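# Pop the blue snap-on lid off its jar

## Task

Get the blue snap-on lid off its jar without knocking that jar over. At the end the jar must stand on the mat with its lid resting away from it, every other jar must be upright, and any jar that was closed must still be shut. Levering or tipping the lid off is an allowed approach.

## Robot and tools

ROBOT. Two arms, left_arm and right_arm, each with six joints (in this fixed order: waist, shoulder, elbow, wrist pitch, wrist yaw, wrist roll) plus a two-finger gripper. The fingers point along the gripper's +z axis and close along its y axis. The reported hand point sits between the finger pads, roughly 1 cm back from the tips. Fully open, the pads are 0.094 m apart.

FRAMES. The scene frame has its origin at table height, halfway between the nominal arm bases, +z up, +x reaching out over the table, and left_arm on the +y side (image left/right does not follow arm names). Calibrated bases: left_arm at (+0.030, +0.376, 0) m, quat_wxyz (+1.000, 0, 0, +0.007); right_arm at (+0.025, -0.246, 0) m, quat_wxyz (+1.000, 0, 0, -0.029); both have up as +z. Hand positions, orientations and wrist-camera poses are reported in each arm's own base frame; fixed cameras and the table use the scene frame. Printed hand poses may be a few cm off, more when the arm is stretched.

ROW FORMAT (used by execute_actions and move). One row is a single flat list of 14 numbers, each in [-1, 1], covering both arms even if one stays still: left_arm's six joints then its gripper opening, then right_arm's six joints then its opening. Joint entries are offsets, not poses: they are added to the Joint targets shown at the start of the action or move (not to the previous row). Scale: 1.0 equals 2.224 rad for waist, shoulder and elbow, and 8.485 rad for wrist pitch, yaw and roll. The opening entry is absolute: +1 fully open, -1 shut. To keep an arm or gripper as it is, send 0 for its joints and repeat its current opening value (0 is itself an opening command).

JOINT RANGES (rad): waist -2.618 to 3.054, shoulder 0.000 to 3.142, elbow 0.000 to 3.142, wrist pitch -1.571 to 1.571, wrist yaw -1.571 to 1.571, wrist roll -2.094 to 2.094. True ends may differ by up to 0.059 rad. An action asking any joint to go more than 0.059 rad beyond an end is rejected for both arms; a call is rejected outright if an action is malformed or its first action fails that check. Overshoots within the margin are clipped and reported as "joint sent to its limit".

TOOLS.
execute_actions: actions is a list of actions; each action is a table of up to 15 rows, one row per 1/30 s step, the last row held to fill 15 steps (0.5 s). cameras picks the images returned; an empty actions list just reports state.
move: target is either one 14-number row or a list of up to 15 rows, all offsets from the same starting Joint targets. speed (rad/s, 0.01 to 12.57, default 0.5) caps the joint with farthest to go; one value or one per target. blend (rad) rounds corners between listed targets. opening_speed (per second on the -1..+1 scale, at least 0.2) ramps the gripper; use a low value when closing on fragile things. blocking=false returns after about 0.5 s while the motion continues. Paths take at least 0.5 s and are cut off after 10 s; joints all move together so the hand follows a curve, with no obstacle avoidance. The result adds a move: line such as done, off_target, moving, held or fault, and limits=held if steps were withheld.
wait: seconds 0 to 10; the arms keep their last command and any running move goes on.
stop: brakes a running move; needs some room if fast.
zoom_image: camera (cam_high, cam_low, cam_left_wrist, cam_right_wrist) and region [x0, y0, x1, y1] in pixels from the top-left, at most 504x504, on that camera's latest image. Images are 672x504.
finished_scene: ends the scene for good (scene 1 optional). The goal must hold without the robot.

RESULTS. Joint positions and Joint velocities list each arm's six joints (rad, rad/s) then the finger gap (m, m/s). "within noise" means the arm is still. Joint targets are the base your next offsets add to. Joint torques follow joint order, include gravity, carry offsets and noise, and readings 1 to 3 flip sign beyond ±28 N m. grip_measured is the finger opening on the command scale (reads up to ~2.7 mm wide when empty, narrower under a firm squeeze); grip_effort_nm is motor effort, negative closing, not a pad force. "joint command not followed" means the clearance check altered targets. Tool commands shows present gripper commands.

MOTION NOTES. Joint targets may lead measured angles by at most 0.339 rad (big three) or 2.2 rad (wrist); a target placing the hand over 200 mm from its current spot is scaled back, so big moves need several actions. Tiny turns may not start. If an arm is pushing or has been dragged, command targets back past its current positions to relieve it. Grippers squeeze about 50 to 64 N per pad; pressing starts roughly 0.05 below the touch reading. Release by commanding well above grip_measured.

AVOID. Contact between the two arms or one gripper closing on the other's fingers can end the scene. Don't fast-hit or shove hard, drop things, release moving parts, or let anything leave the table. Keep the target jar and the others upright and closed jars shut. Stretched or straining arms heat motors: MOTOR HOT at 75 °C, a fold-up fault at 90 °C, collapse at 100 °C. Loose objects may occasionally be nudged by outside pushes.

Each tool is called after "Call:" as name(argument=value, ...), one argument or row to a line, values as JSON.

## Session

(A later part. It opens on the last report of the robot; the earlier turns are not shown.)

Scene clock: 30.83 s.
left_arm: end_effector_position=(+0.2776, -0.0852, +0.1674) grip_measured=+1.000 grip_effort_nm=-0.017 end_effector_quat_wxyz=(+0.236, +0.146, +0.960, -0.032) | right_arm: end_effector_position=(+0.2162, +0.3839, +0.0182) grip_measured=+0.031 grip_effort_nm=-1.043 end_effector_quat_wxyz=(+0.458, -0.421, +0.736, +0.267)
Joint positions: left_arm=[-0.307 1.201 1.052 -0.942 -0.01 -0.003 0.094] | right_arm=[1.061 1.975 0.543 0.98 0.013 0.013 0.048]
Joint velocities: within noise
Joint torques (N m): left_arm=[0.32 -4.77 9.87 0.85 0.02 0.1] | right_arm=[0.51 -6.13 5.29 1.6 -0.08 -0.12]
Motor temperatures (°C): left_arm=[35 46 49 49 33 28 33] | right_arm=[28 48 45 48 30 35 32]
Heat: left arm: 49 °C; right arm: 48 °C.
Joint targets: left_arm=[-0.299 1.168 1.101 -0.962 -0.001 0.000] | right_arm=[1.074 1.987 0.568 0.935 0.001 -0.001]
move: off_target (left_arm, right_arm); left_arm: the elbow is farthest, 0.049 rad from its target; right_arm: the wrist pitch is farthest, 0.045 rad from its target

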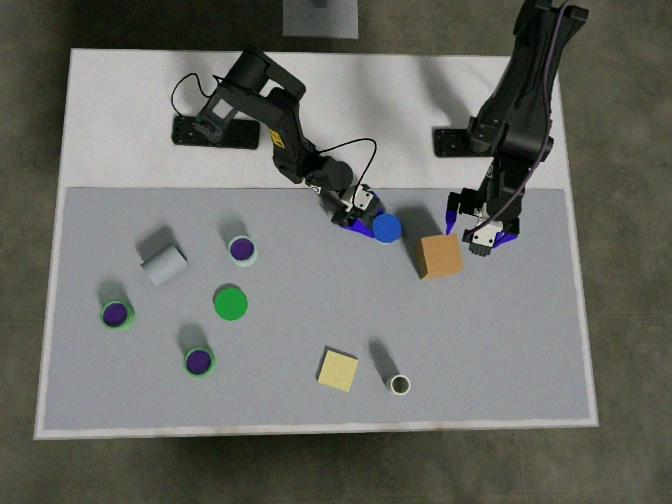

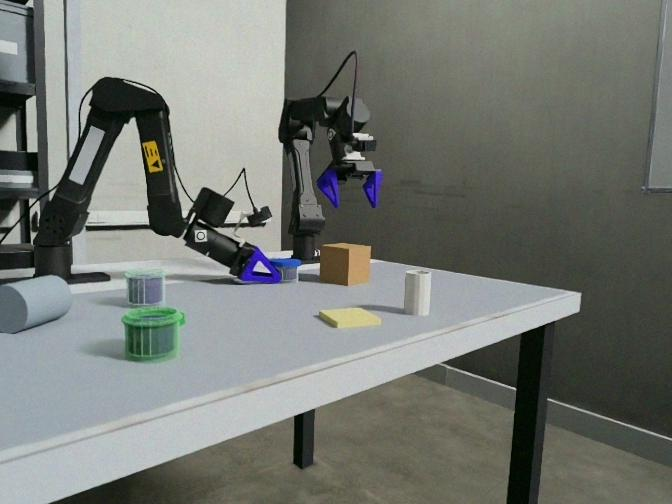

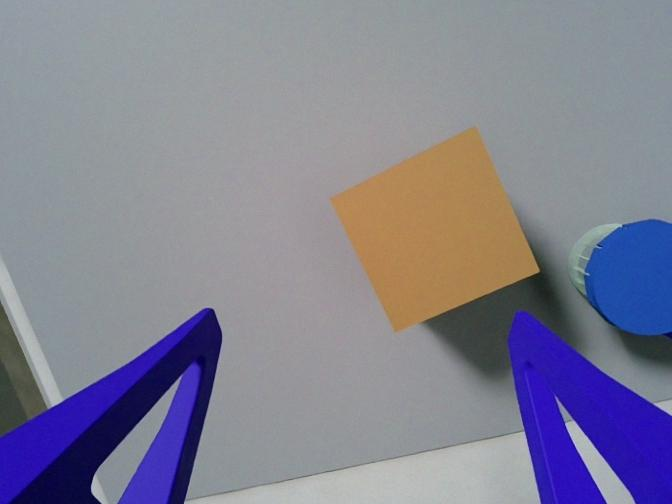

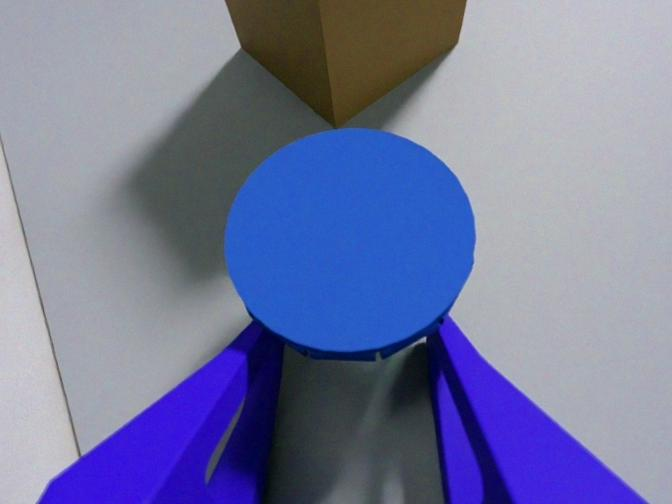

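Call:
move(
  target=[0,0.2608,0.2783,-0.0513,0.0295,-0.1851,1,0,0,0,0,0,0,-0.2],
  speed=1.0,
)

Scene clock: 36.87 s.
left_arm: end_effector_position=(+0.3161, -0.1437, +0.1782) grip_measured=+1.000 grip_effort_nm=-0.017 end_effector_quat_wxyz=(-0.061, -0.574, +0.808, -0.119) | right_arm: end_effector_position=(+0.2162, +0.3839, +0.0182) grip_measured=+0.031 grip_effort_nm=-1.043 end_effector_quat_wxyz=(+0.458, -0.421, +0.736, +0.267)
Joint positions: left_arm=[-0.307 1.75 1.675 -1.376 0.24 -1.556 0.094] | right_arm=[1.061 1.975 0.543 0.98 0.013 0.013 0.048]
Joint velocities: within noise
Joint torques (N m): left_arm=[0.34 -6.27 8.99 0.11 0.15 -0.09] | right_arm=[0.43 -6 5.49 1.59 -0.05 -0.11]
Motor temperatures (°C): left_arm=[35 46 49 49 33 28 32] | right_arm=[28 48 45 47 30 35 33]
Heat: left arm: 49 °C; right arm: 48 °C.
Joint targets: left_arm=[-0.299 1.748 1.720 -1.397 0.250 -1.570] | right_arm=[1.074 1.987 0.568 0.935 0.001 -0.001]
move: off_target (left_arm, right_arm); left_arm: the elbow is farthest, 0.045 rad from its target; right_arm: the wrist pitch is farthest, 0.045 rad from its target

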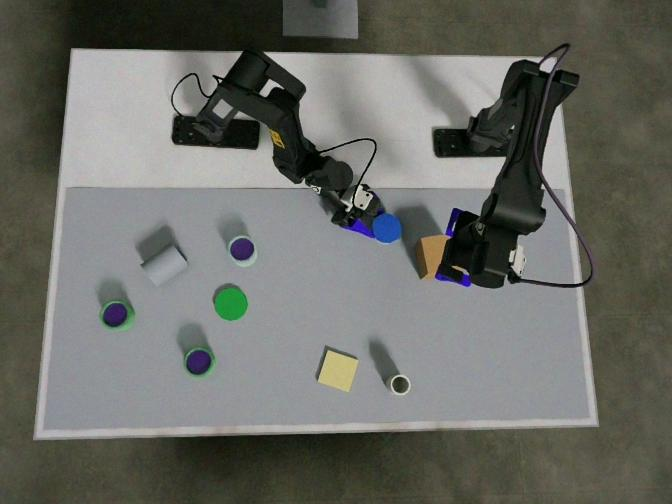

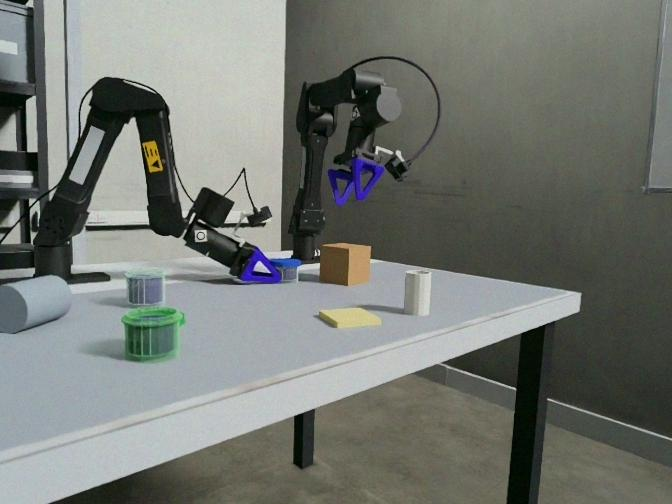

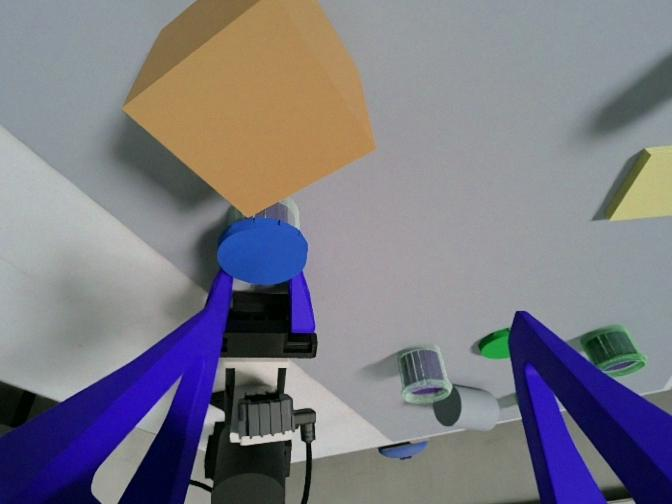

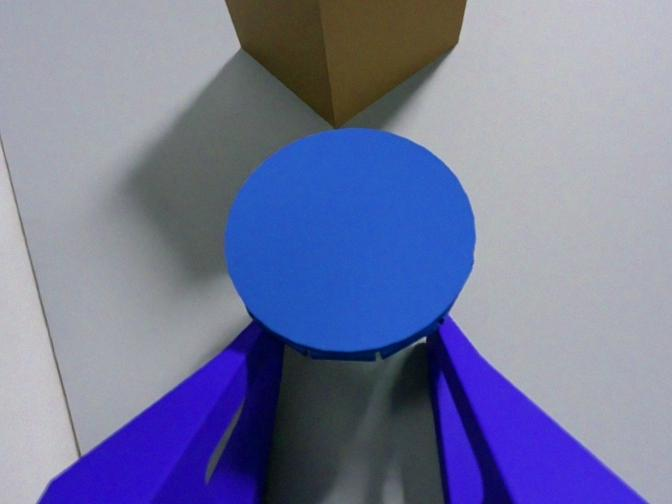

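Call:
zoom_image(
  camera="cam_left_wrist",
  region=[180, 160, 380, 360],
)

Scaled by 2.520 from the camera's 672x504 image, which has a finer 960x720 frame.

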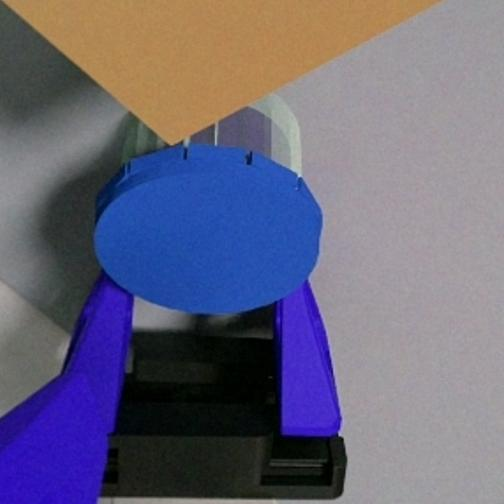

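Call:
move(
  target=[-0.1715,0,0,0,0,0,1,0,0,0,0,0,0,-0.2],
  speed=0.6,
)

Scene clock: 39.00 s.
left_arm: end_effector_position=(+0.2389, -0.2522, +0.1785) grip_measured=+1.000 grip_effort_nm=-0.022 end_effector_quat_wxyz=(-0.086, -0.413, +0.900, -0.107) | right_arm: end_effector_position=(+0.2162, +0.3839, +0.0182) grip_measured=+0.031 grip_effort_nm=-1.048 end_effector_quat_wxyz=(+0.458, -0.421, +0.736, +0.267)
Joint positions: left_arm=[-0.689 1.75 1.675 -1.376 0.248 -1.563 0.094] | right_arm=[1.061 1.975 0.543 0.98 0.013 0.013 0.048]
Joint velocities: within noise
Joint torques (N m): left_arm=[0.35 -6.24 8.9 0.12 0.07 -0.09] | right_arm=[0.62 -5.97 5.37 1.54 -0.03 -0.1]
Motor temperatures (°C): left_arm=[35 46 49 49 33 28 32] | right_arm=[28 48 45 47 30 35 33]
Heat: left arm: 49 °C; right arm: 48 °C.
Joint targets: left_arm=[-0.681 1.748 1.720 -1.397 0.250 -1.570] | right_arm=[1.074 1.987 0.568 0.935 0.001 -0.001]
move: off_target (left_arm, right_arm); left_arm: the elbow is farthest, 0.045 rad from its target; right_arm: the wrist pitch is farthest, 0.045 rad from its target

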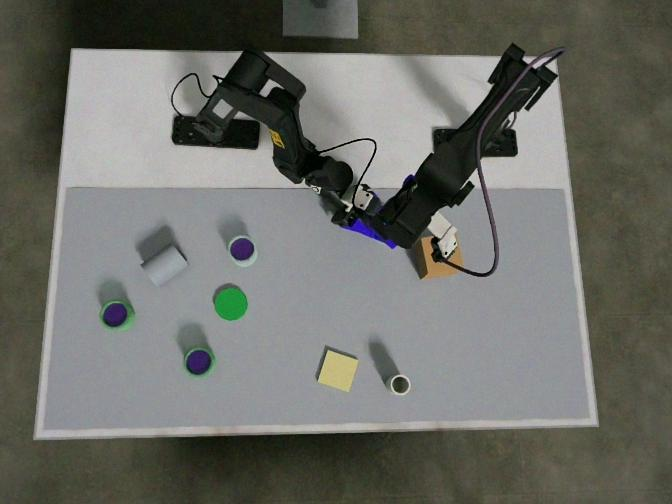

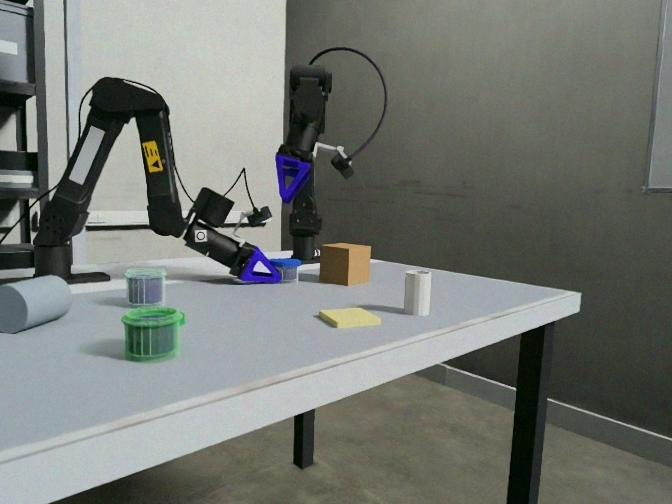

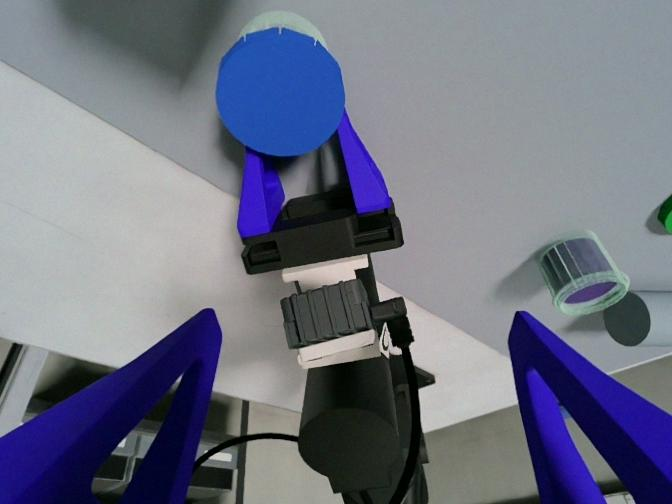

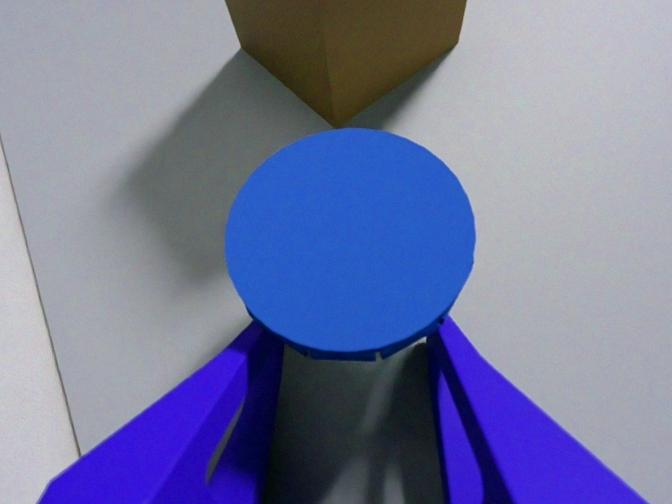

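Call:
move(
  target=[-0.0108,-0.0288,-0.1994,0.0427,0,0,1,0,0,0,0,0,0,-0.2],
  speed=0.4,
)

Scene clock: 45.17 s.
left_arm: end_effector_position=(+0.2193, -0.2380, +0.0826) grip_measured=+1.000 grip_effort_nm=-0.022 end_effector_quat_wxyz=(-0.101, -0.412, +0.902, -0.076) | right_arm: end_effector_position=(+0.2162, +0.3839, +0.0182) grip_measured=+0.031 grip_effort_nm=-1.053 end_effector_quat_wxyz=(+0.458, -0.421, +0.736, +0.267)
Joint positions: left_arm=[-0.694 1.732 1.276 -1.065 0.248 -1.557 0.094] | right_arm=[1.061 1.975 0.543 0.98 0.013 0.013 0.048]
Joint velocities: within noise
Joint torques (N m): left_arm=[-0.47 -9.72 5.55 0.6 0.08 -0.11] | right_arm=[0.49 -5.83 5.2 1.58 -0.08 -0.17]
Motor temperatures (°C): left_arm=[35 46 48 48 33 28 32] | right_arm=[28 48 45 46 30 35 33]
Heat: left arm: 48 °C; right arm: 48 °C.
Joint targets: left_arm=[-0.705 1.684 1.276 -1.035 0.250 -1.570] | right_arm=[1.074 1.987 0.568 0.935 0.001 -0.001]
move: off_target (left_arm, right_arm); left_arm: the shoulder is farthest, 0.048 rad from its target; right_arm: the wrist pitch is farthest, 0.045 rad from its target

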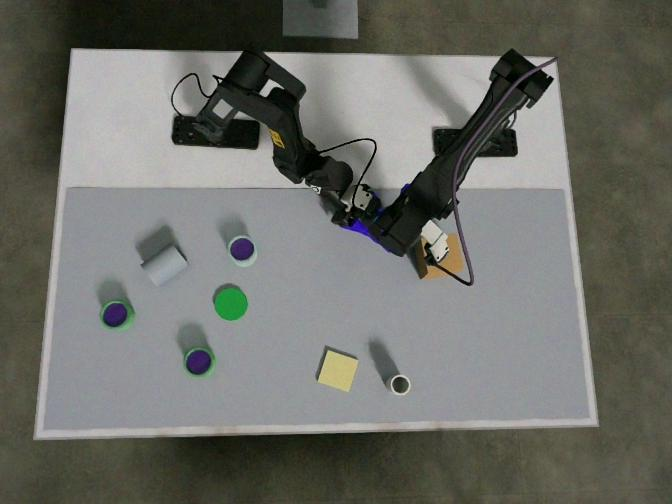

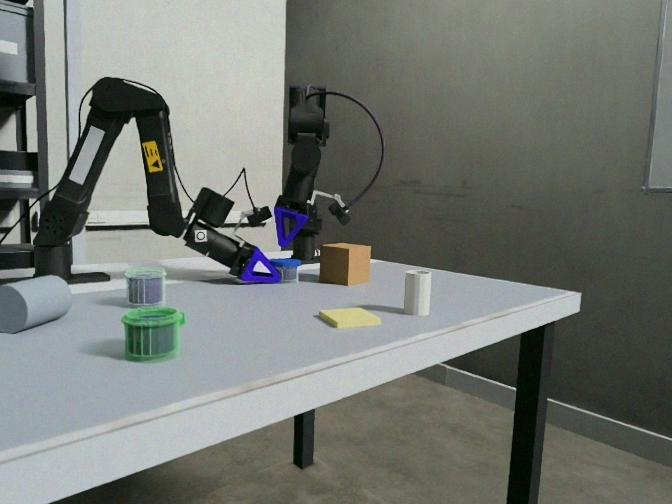

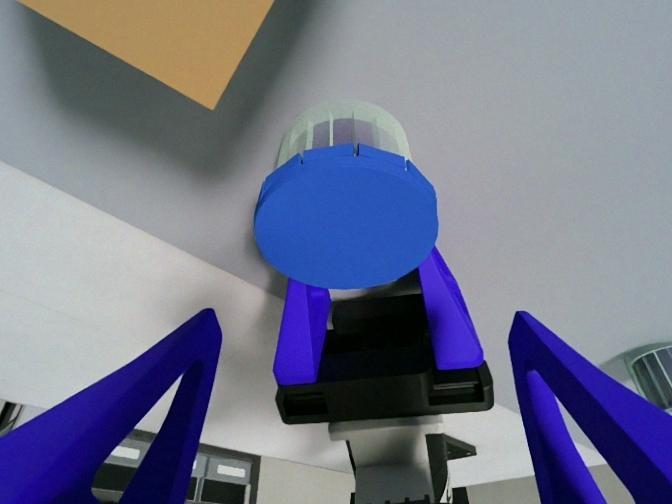

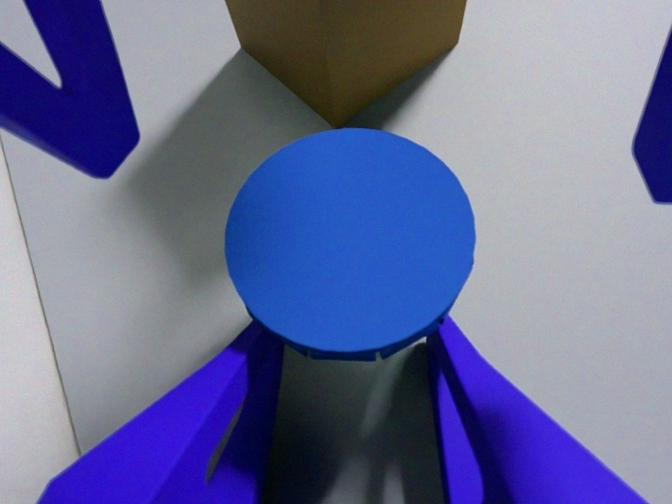

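Call:
move(
  target=[0.0067,0.0076,-0.0701,0.0226,0,0,1,0,0,0,0,0,0,-0.2],
  speed=0.2,
)

Call:
zoom_image(
  camera="cam_low",
  region=[210, 180, 360, 300],
)

Scene clock: 48.40 s.
left_arm: end_effector_position=(+0.2171, -0.2361, +0.0462) grip_measured=+1.000 grip_effort_nm=-0.012 end_effector_quat_wxyz=(-0.093, -0.410, +0.903, -0.092) | right_arm: end_effector_position=(+0.2162, +0.3839, +0.0182) grip_measured=+0.031 grip_effort_nm=-1.053 end_effector_quat_wxyz=(+0.458, -0.421, +0.736, +0.267)
Joint positions: left_arm=[-0.694 1.73 1.121 -0.876 0.248 -1.557 0.094] | right_arm=[1.061 1.975 0.543 0.98 0.013 0.013 0.048]
Joint velocities: within noise
Joint torques (N m): left_arm=[0.34 -8.05 5.16 0.71 0.09 -0.11] | right_arm=[0.58 -5.87 5.3 1.58 -0.04 -0.09]
Motor temperatures (°C): left_arm=[35 47 48 48 33 28 32] | right_arm=[28 48 45 46 30 34 33]
Heat: left arm: 48 °C; right arm: 48 °C.
Joint targets: left_arm=[-0.690 1.701 1.120 -0.843 0.250 -1.570] | right_arm=[1.074 1.987 0.568 0.935 0.001 -0.001]
move: off_target (right_arm); right_arm: the wrist pitch is farthest, 0.045 rad from its target

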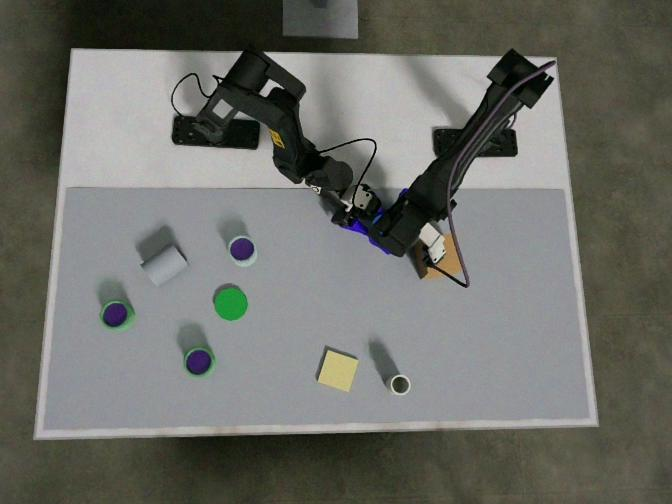

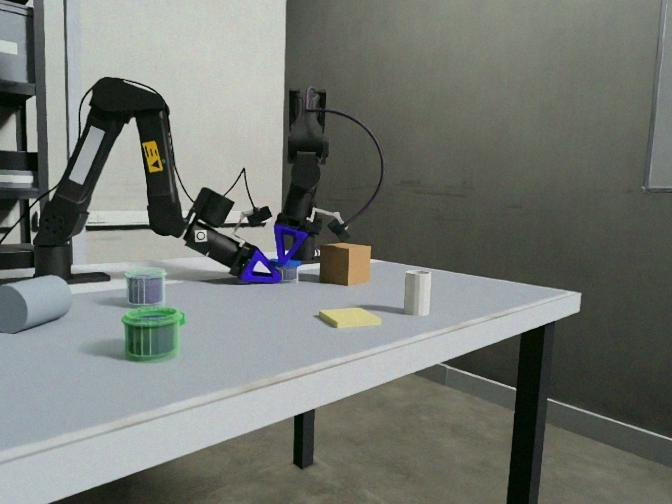

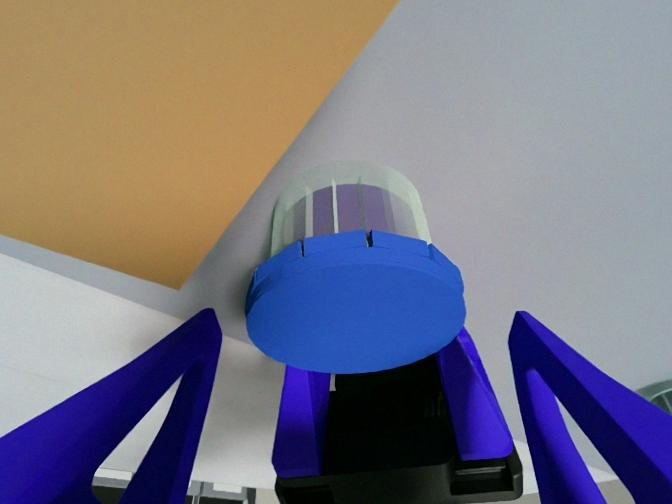

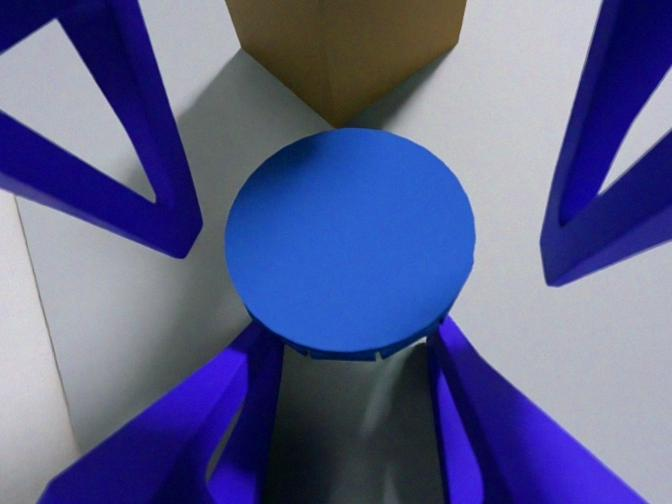

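Scaled by 3.360 from the camera's 672x504 image, which has a finer 960x720 frame.

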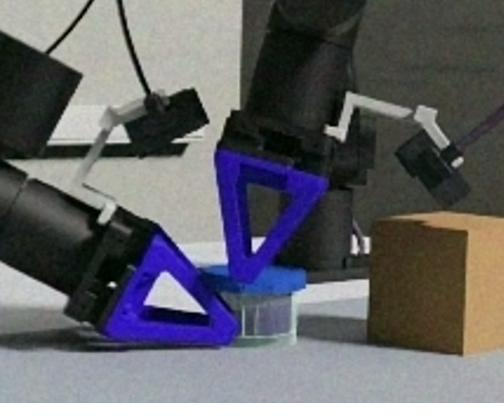

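Call:
move(
  target=[0.0045,0.0031,-0.0063,0,0,0,0.7,0,0,0,0,0,0,-0.2],
  speed=0.2,
  opening_speed=0.5,
)

Call:
zoom_image(
  camera="cam_low",
  region=[240, 220, 330, 300],
)

Scene clock: 50.20 s.
left_arm: end_effector_position=(+0.2141, -0.2336, +0.0428) grip_measured=+0.702 grip_effort_nm=-0.115 end_effector_quat_wxyz=(-0.096, -0.411, +0.903, -0.087) | right_arm: end_effector_position=(+0.2162, +0.3839, +0.0182) grip_measured=+0.031 grip_effort_nm=-1.043 end_effector_quat_wxyz=(+0.458, -0.421, +0.736, +0.267)
Joint positions: left_arm=[-0.694 1.73 1.108 -0.873 0.248 -1.557 0.08] | right_arm=[1.061 1.975 0.543 0.98 0.013 0.013 0.048]
Joint velocities: within noise
Joint torques (N m): left_arm=[0.69 -7.45 5.2 0.64 0.11 -0.09] | right_arm=[0.47 -6.24 5.44 1.55 -0.04 -0.12]
Motor temperatures (°C): left_arm=[35 47 48 48 33 28 32] | right_arm=[28 48 45 45 30 34 33]
Heat: left arm: 48 °C; right arm: 48 °C.
Joint targets: left_arm=[-0.680 1.708 1.106 -0.843 0.250 -1.570] | right_arm=[1.074 1.987 0.568 0.935 0.001 -0.001]
move: off_target (right_arm); right_arm: the wrist pitch is farthest, 0.045 rad from its target

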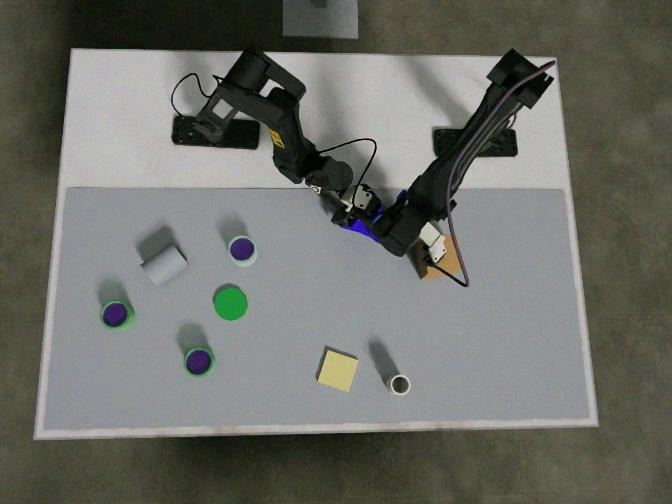

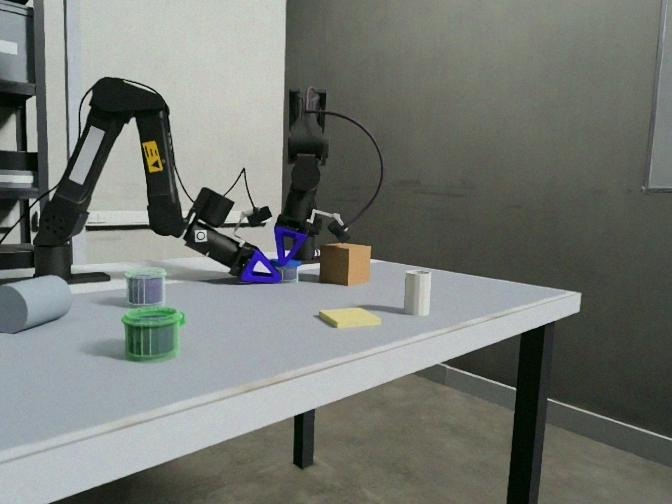

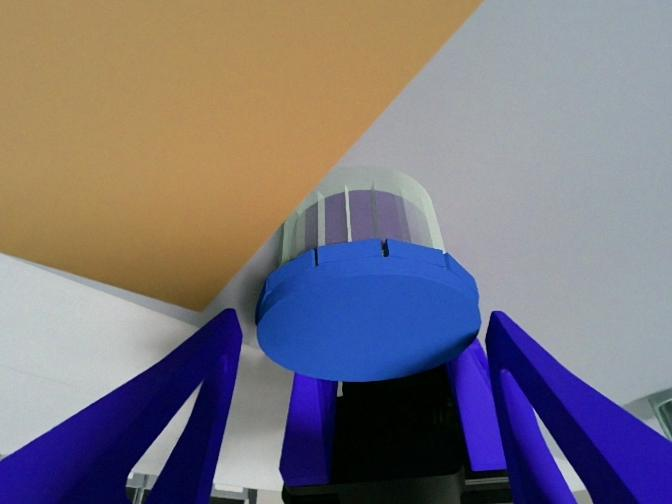

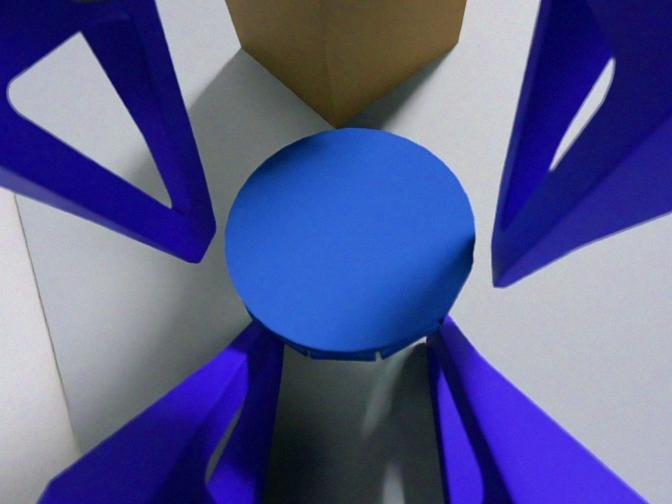

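Scaled by 5.600 from the camera's 672x504 image, which has a finer 960x720 frame.

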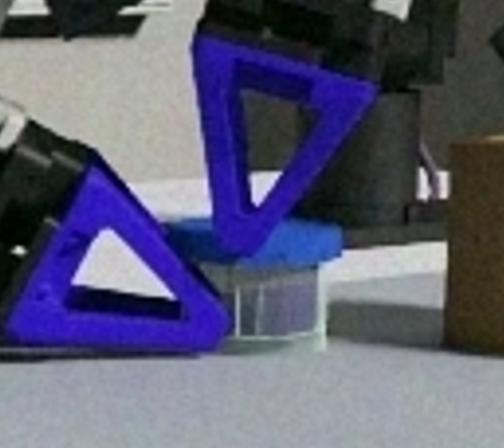

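Call:
move(
  target=[0,0,0,0,0,0,0.1,0,0,0,0,0,0,-0.2],
  opening_speed=0.3,
)

Call:
zoom_image(
  camera="cam_low",
  region=[240, 220, 330, 300],
)

Scene clock: 52.70 s.
left_arm: end_effector_position=(+0.2155, -0.2348, +0.0429) grip_measured=+0.355 grip_effort_nm=-1.043 end_effector_quat_wxyz=(-0.094, -0.410, +0.903, -0.090) | right_arm: end_effector_position=(+0.2162, +0.3839, +0.0182) grip_measured=+0.031 grip_effort_nm=-1.043 end_effector_quat_wxyz=(+0.458, -0.421, +0.736, +0.267)
Joint positions: left_arm=[-0.694 1.73 1.108 -0.865 0.248 -1.557 0.064] | right_arm=[1.061 1.975 0.543 0.98 0.013 0.013 0.048]
Joint velocities: within noise
Joint torques (N m): left_arm=[0.61 -7.39 5.11 0.56 0.08 -0.11] | right_arm=[0.4 -6.01 5.3 1.55 -0.07 -0.11]
Motor temperatures (°C): left_arm=[35 47 47 47 33 28 32] | right_arm=[28 48 45 45 30 34 33]
Heat: left arm: 47 °C; right arm: 48 °C.
Joint targets: left_arm=[-0.680 1.708 1.106 -0.843 0.250 -1.570] | right_arm=[1.074 1.987 0.568 0.935 0.001 -0.001]
move: off_target (right_arm); right_arm: the wrist pitch is farthest, 0.045 rad from its target

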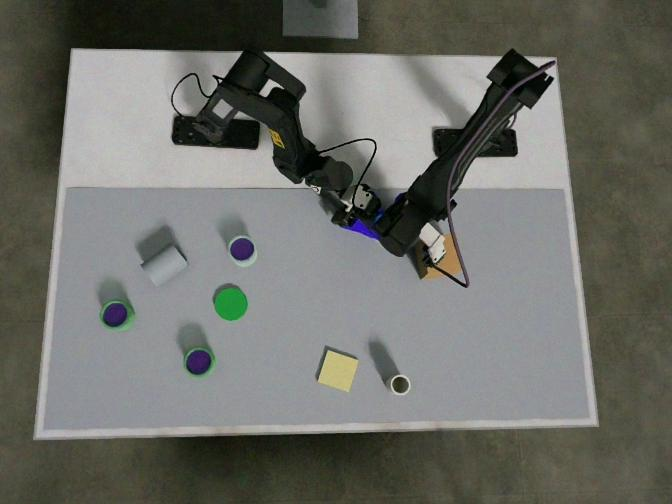

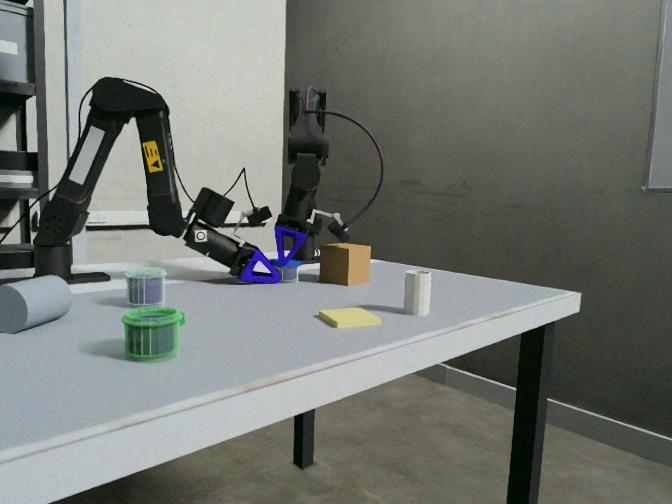

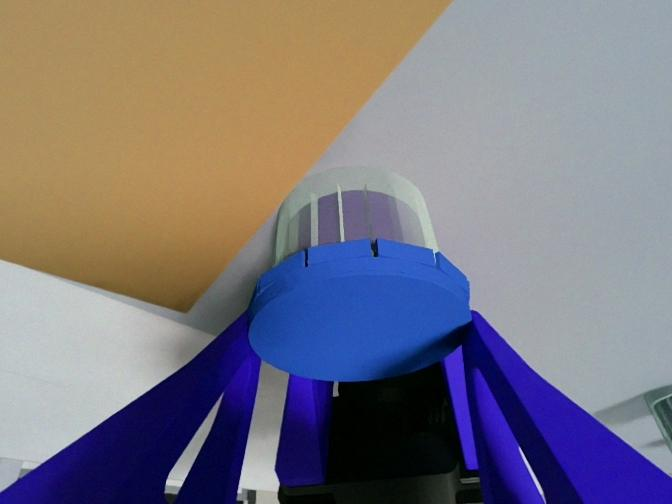

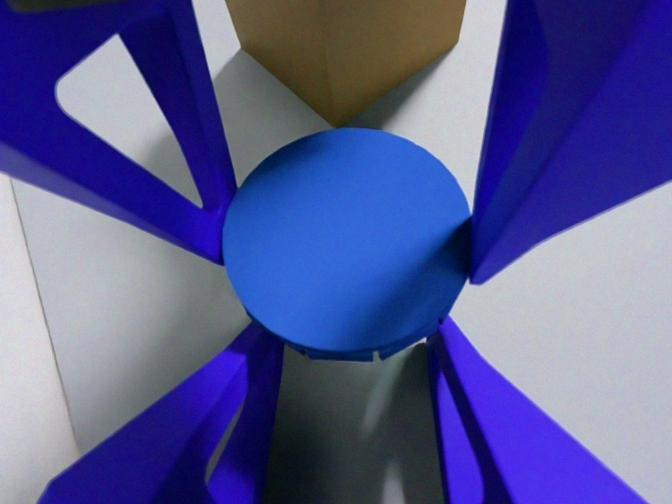

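Scaled by 5.600 from the camera's 672x504 image, which has a finer 960x720 frame.

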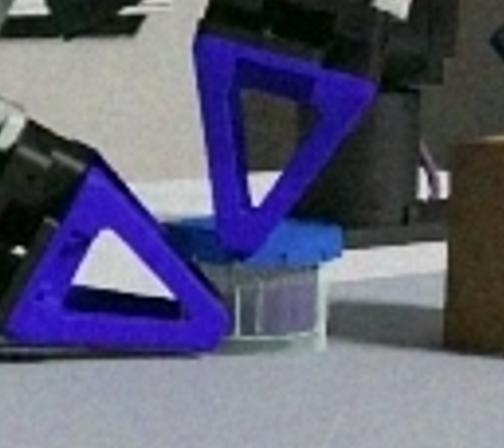

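Call:
move(
  target=[0,-0.1383,-0.1590,0.0476,0,0,0.1,0,0,0,0,0,0,-0.2],
  speed=0.25,
)

Call:
zoom_image(
  camera="cam_low",
  region=[240, 220, 330, 300],
)

Scene clock: 55.57 s.
left_arm: end_effector_position=(+0.2093, -0.2264, +0.0479) grip_measured=+0.351 grip_effort_nm=-1.043 end_effector_quat_wxyz=(-0.030, -0.396, +0.889, -0.228) | right_arm: end_effector_position=(+0.2157, +0.3846, +0.0183) grip_measured=+0.030 grip_effort_nm=-1.048 end_effector_quat_wxyz=(+0.460, -0.428, +0.732, +0.263)
Joint positions: left_arm=[-0.681 1.437 0.755 -0.497 0.256 -1.571 0.063] | right_arm=[1.062 1.975 0.544 0.978 0.013 -0.004 0.048]
Joint velocities: within noise
Joint torques (N m): left_arm=[0.47 -6.49 5.5 1.65 0.04 -0.05] | right_arm=[0.51 -6.12 5.14 1.62 -0.09 0.03]
Motor temperatures (°C): left_arm=[35 46 47 47 33 28 32] | right_arm=[28 48 45 45 30 34 33]
Heat: left arm: 47 °C; right arm: 48 °C.
Joint targets: left_arm=[-0.680 1.400 0.752 -0.439 0.250 -1.570] | right_arm=[1.074 1.987 0.568 0.935 0.001 -0.001]
move: off_target (left_arm, right_arm); left_arm: the wrist pitch is farthest, 0.058 rad from its target; right_arm: the wrist pitch is farthest, 0.043 rad from its target

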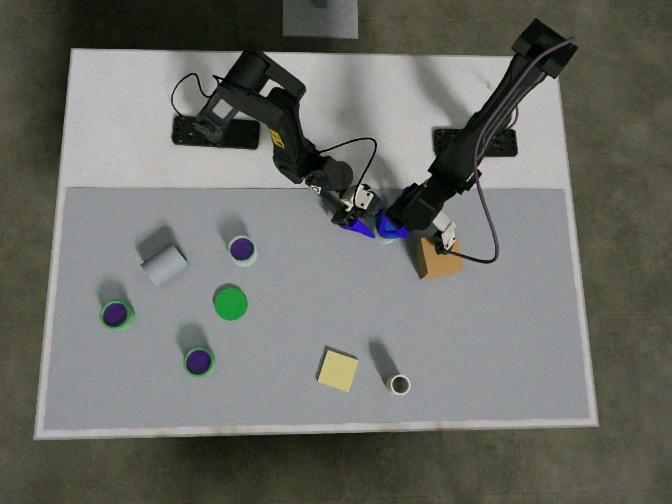

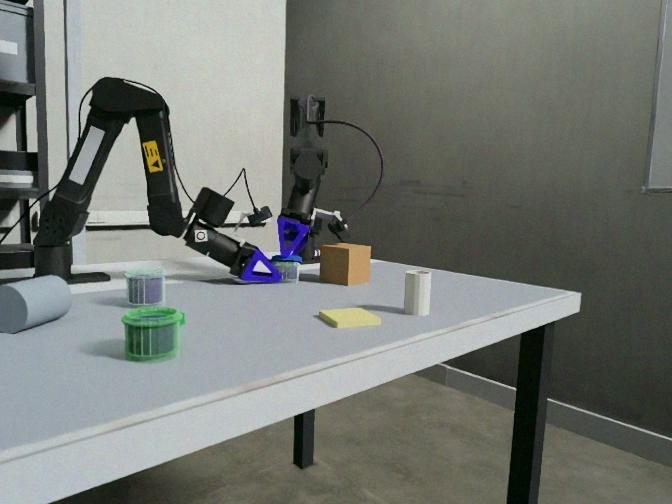

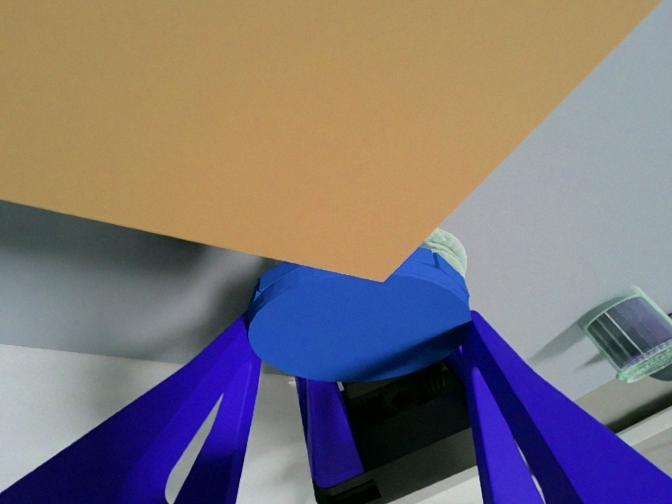

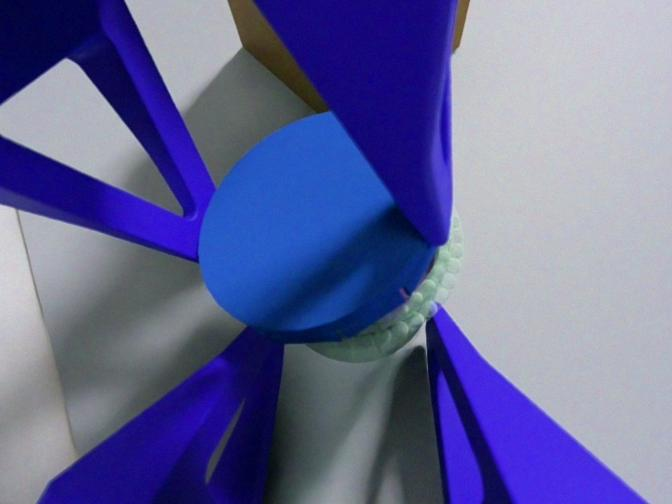

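Scaled by 5.600 from the camera's 672x504 image, which has a finer 960x720 frame.

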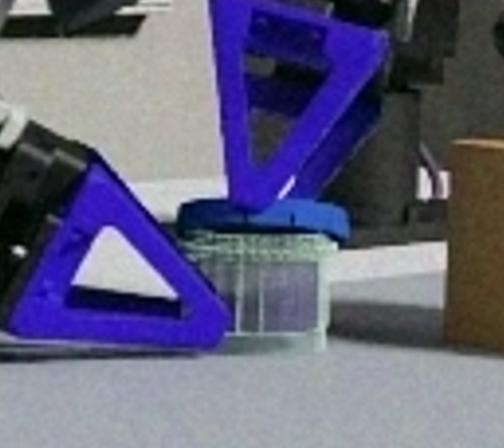

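Call:
move(
  target=[
    [0,-0.0292,0.071,-0.026,0,0,0.1,0,0,0,0,0,0,-0.2],
    [0,0.1102,0.2756,-0.0862,0,0,0.1,0,0,0,0,0,0,-0.2],
    [0.3732,0.1102,0.2756,-0.0862,0,0,0.1,0,0,0,0,0,0,-0.2],
  ],
  speed=[0.3,0.5,0.7],
  blend=[0.05,0.1,0],
)

Scene clock: 60.13 s.
left_arm: end_effector_position=(+0.3172, +0.0071, +0.1187) grip_measured=+0.351 grip_effort_nm=-1.048 end_effector_quat_wxyz=(+0.045, +0.750, -0.647, +0.126) | right_arm: end_effector_position=(+0.2157, +0.3846, +0.0183) grip_measured=+0.029 grip_effort_nm=-1.043 end_effector_quat_wxyz=(+0.460, -0.428, +0.732, +0.263)
Joint positions: left_arm=[0.159 1.646 1.321 -1.149 0.251 -1.571 0.063] | right_arm=[1.062 1.975 0.544 0.978 0.013 -0.004 0.048]
Joint velocities: within noise
Joint torques (N m): left_arm=[-0.43 -5.38 9.18 0.08 0.05 -0.03] | right_arm=[0.49 -6.06 5.23 1.56 -0.07 0.09]
Motor temperatures (°C): left_arm=[35 46 47 47 33 28 32] | right_arm=[28 48 44 45 30 34 33]
Heat: left arm: 47 °C; right arm: 48 °C.
Joint targets: left_arm=[0.150 1.645 1.366 -1.171 0.250 -1.570] | right_arm=[1.074 1.987 0.568 0.935 0.001 -0.001]
move: off_target (left_arm, right_arm); left_arm: the elbow is farthest, 0.044 rad from its target; right_arm: the wrist pitch is farthest, 0.043 rad from its target

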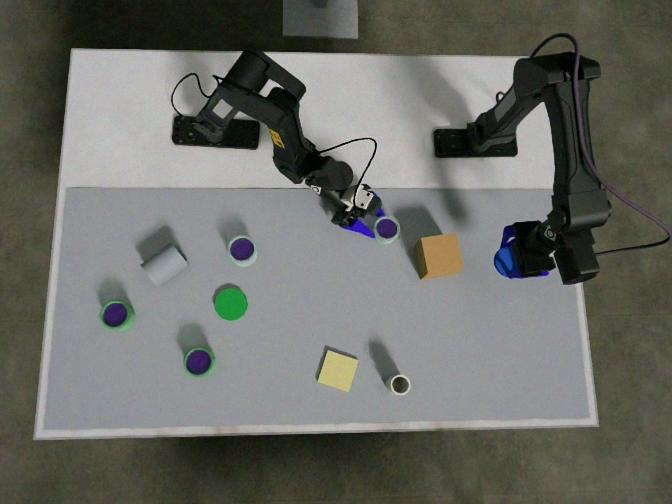

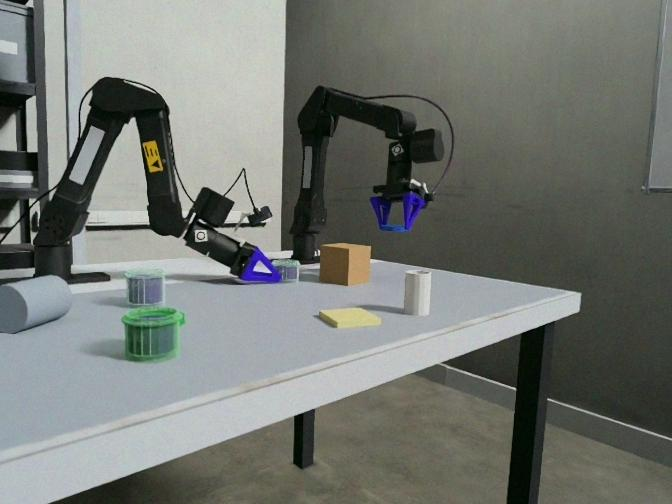

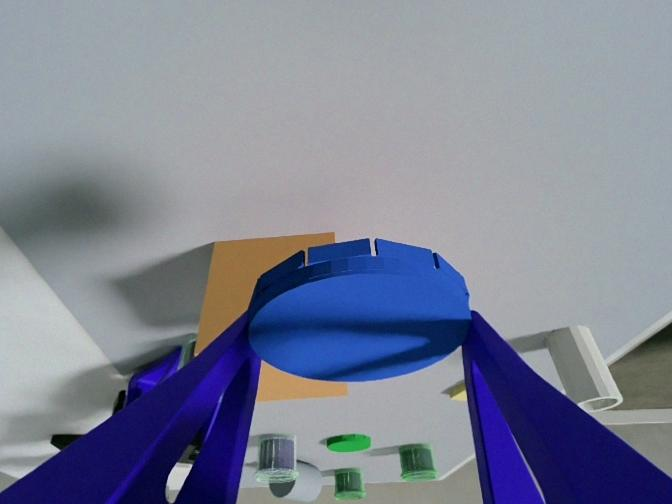

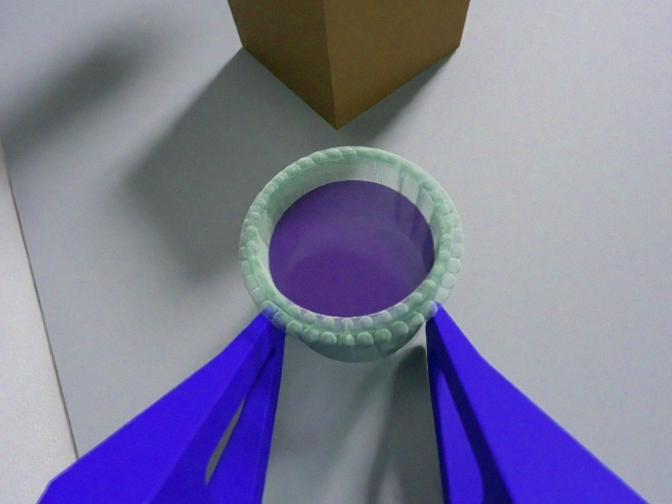

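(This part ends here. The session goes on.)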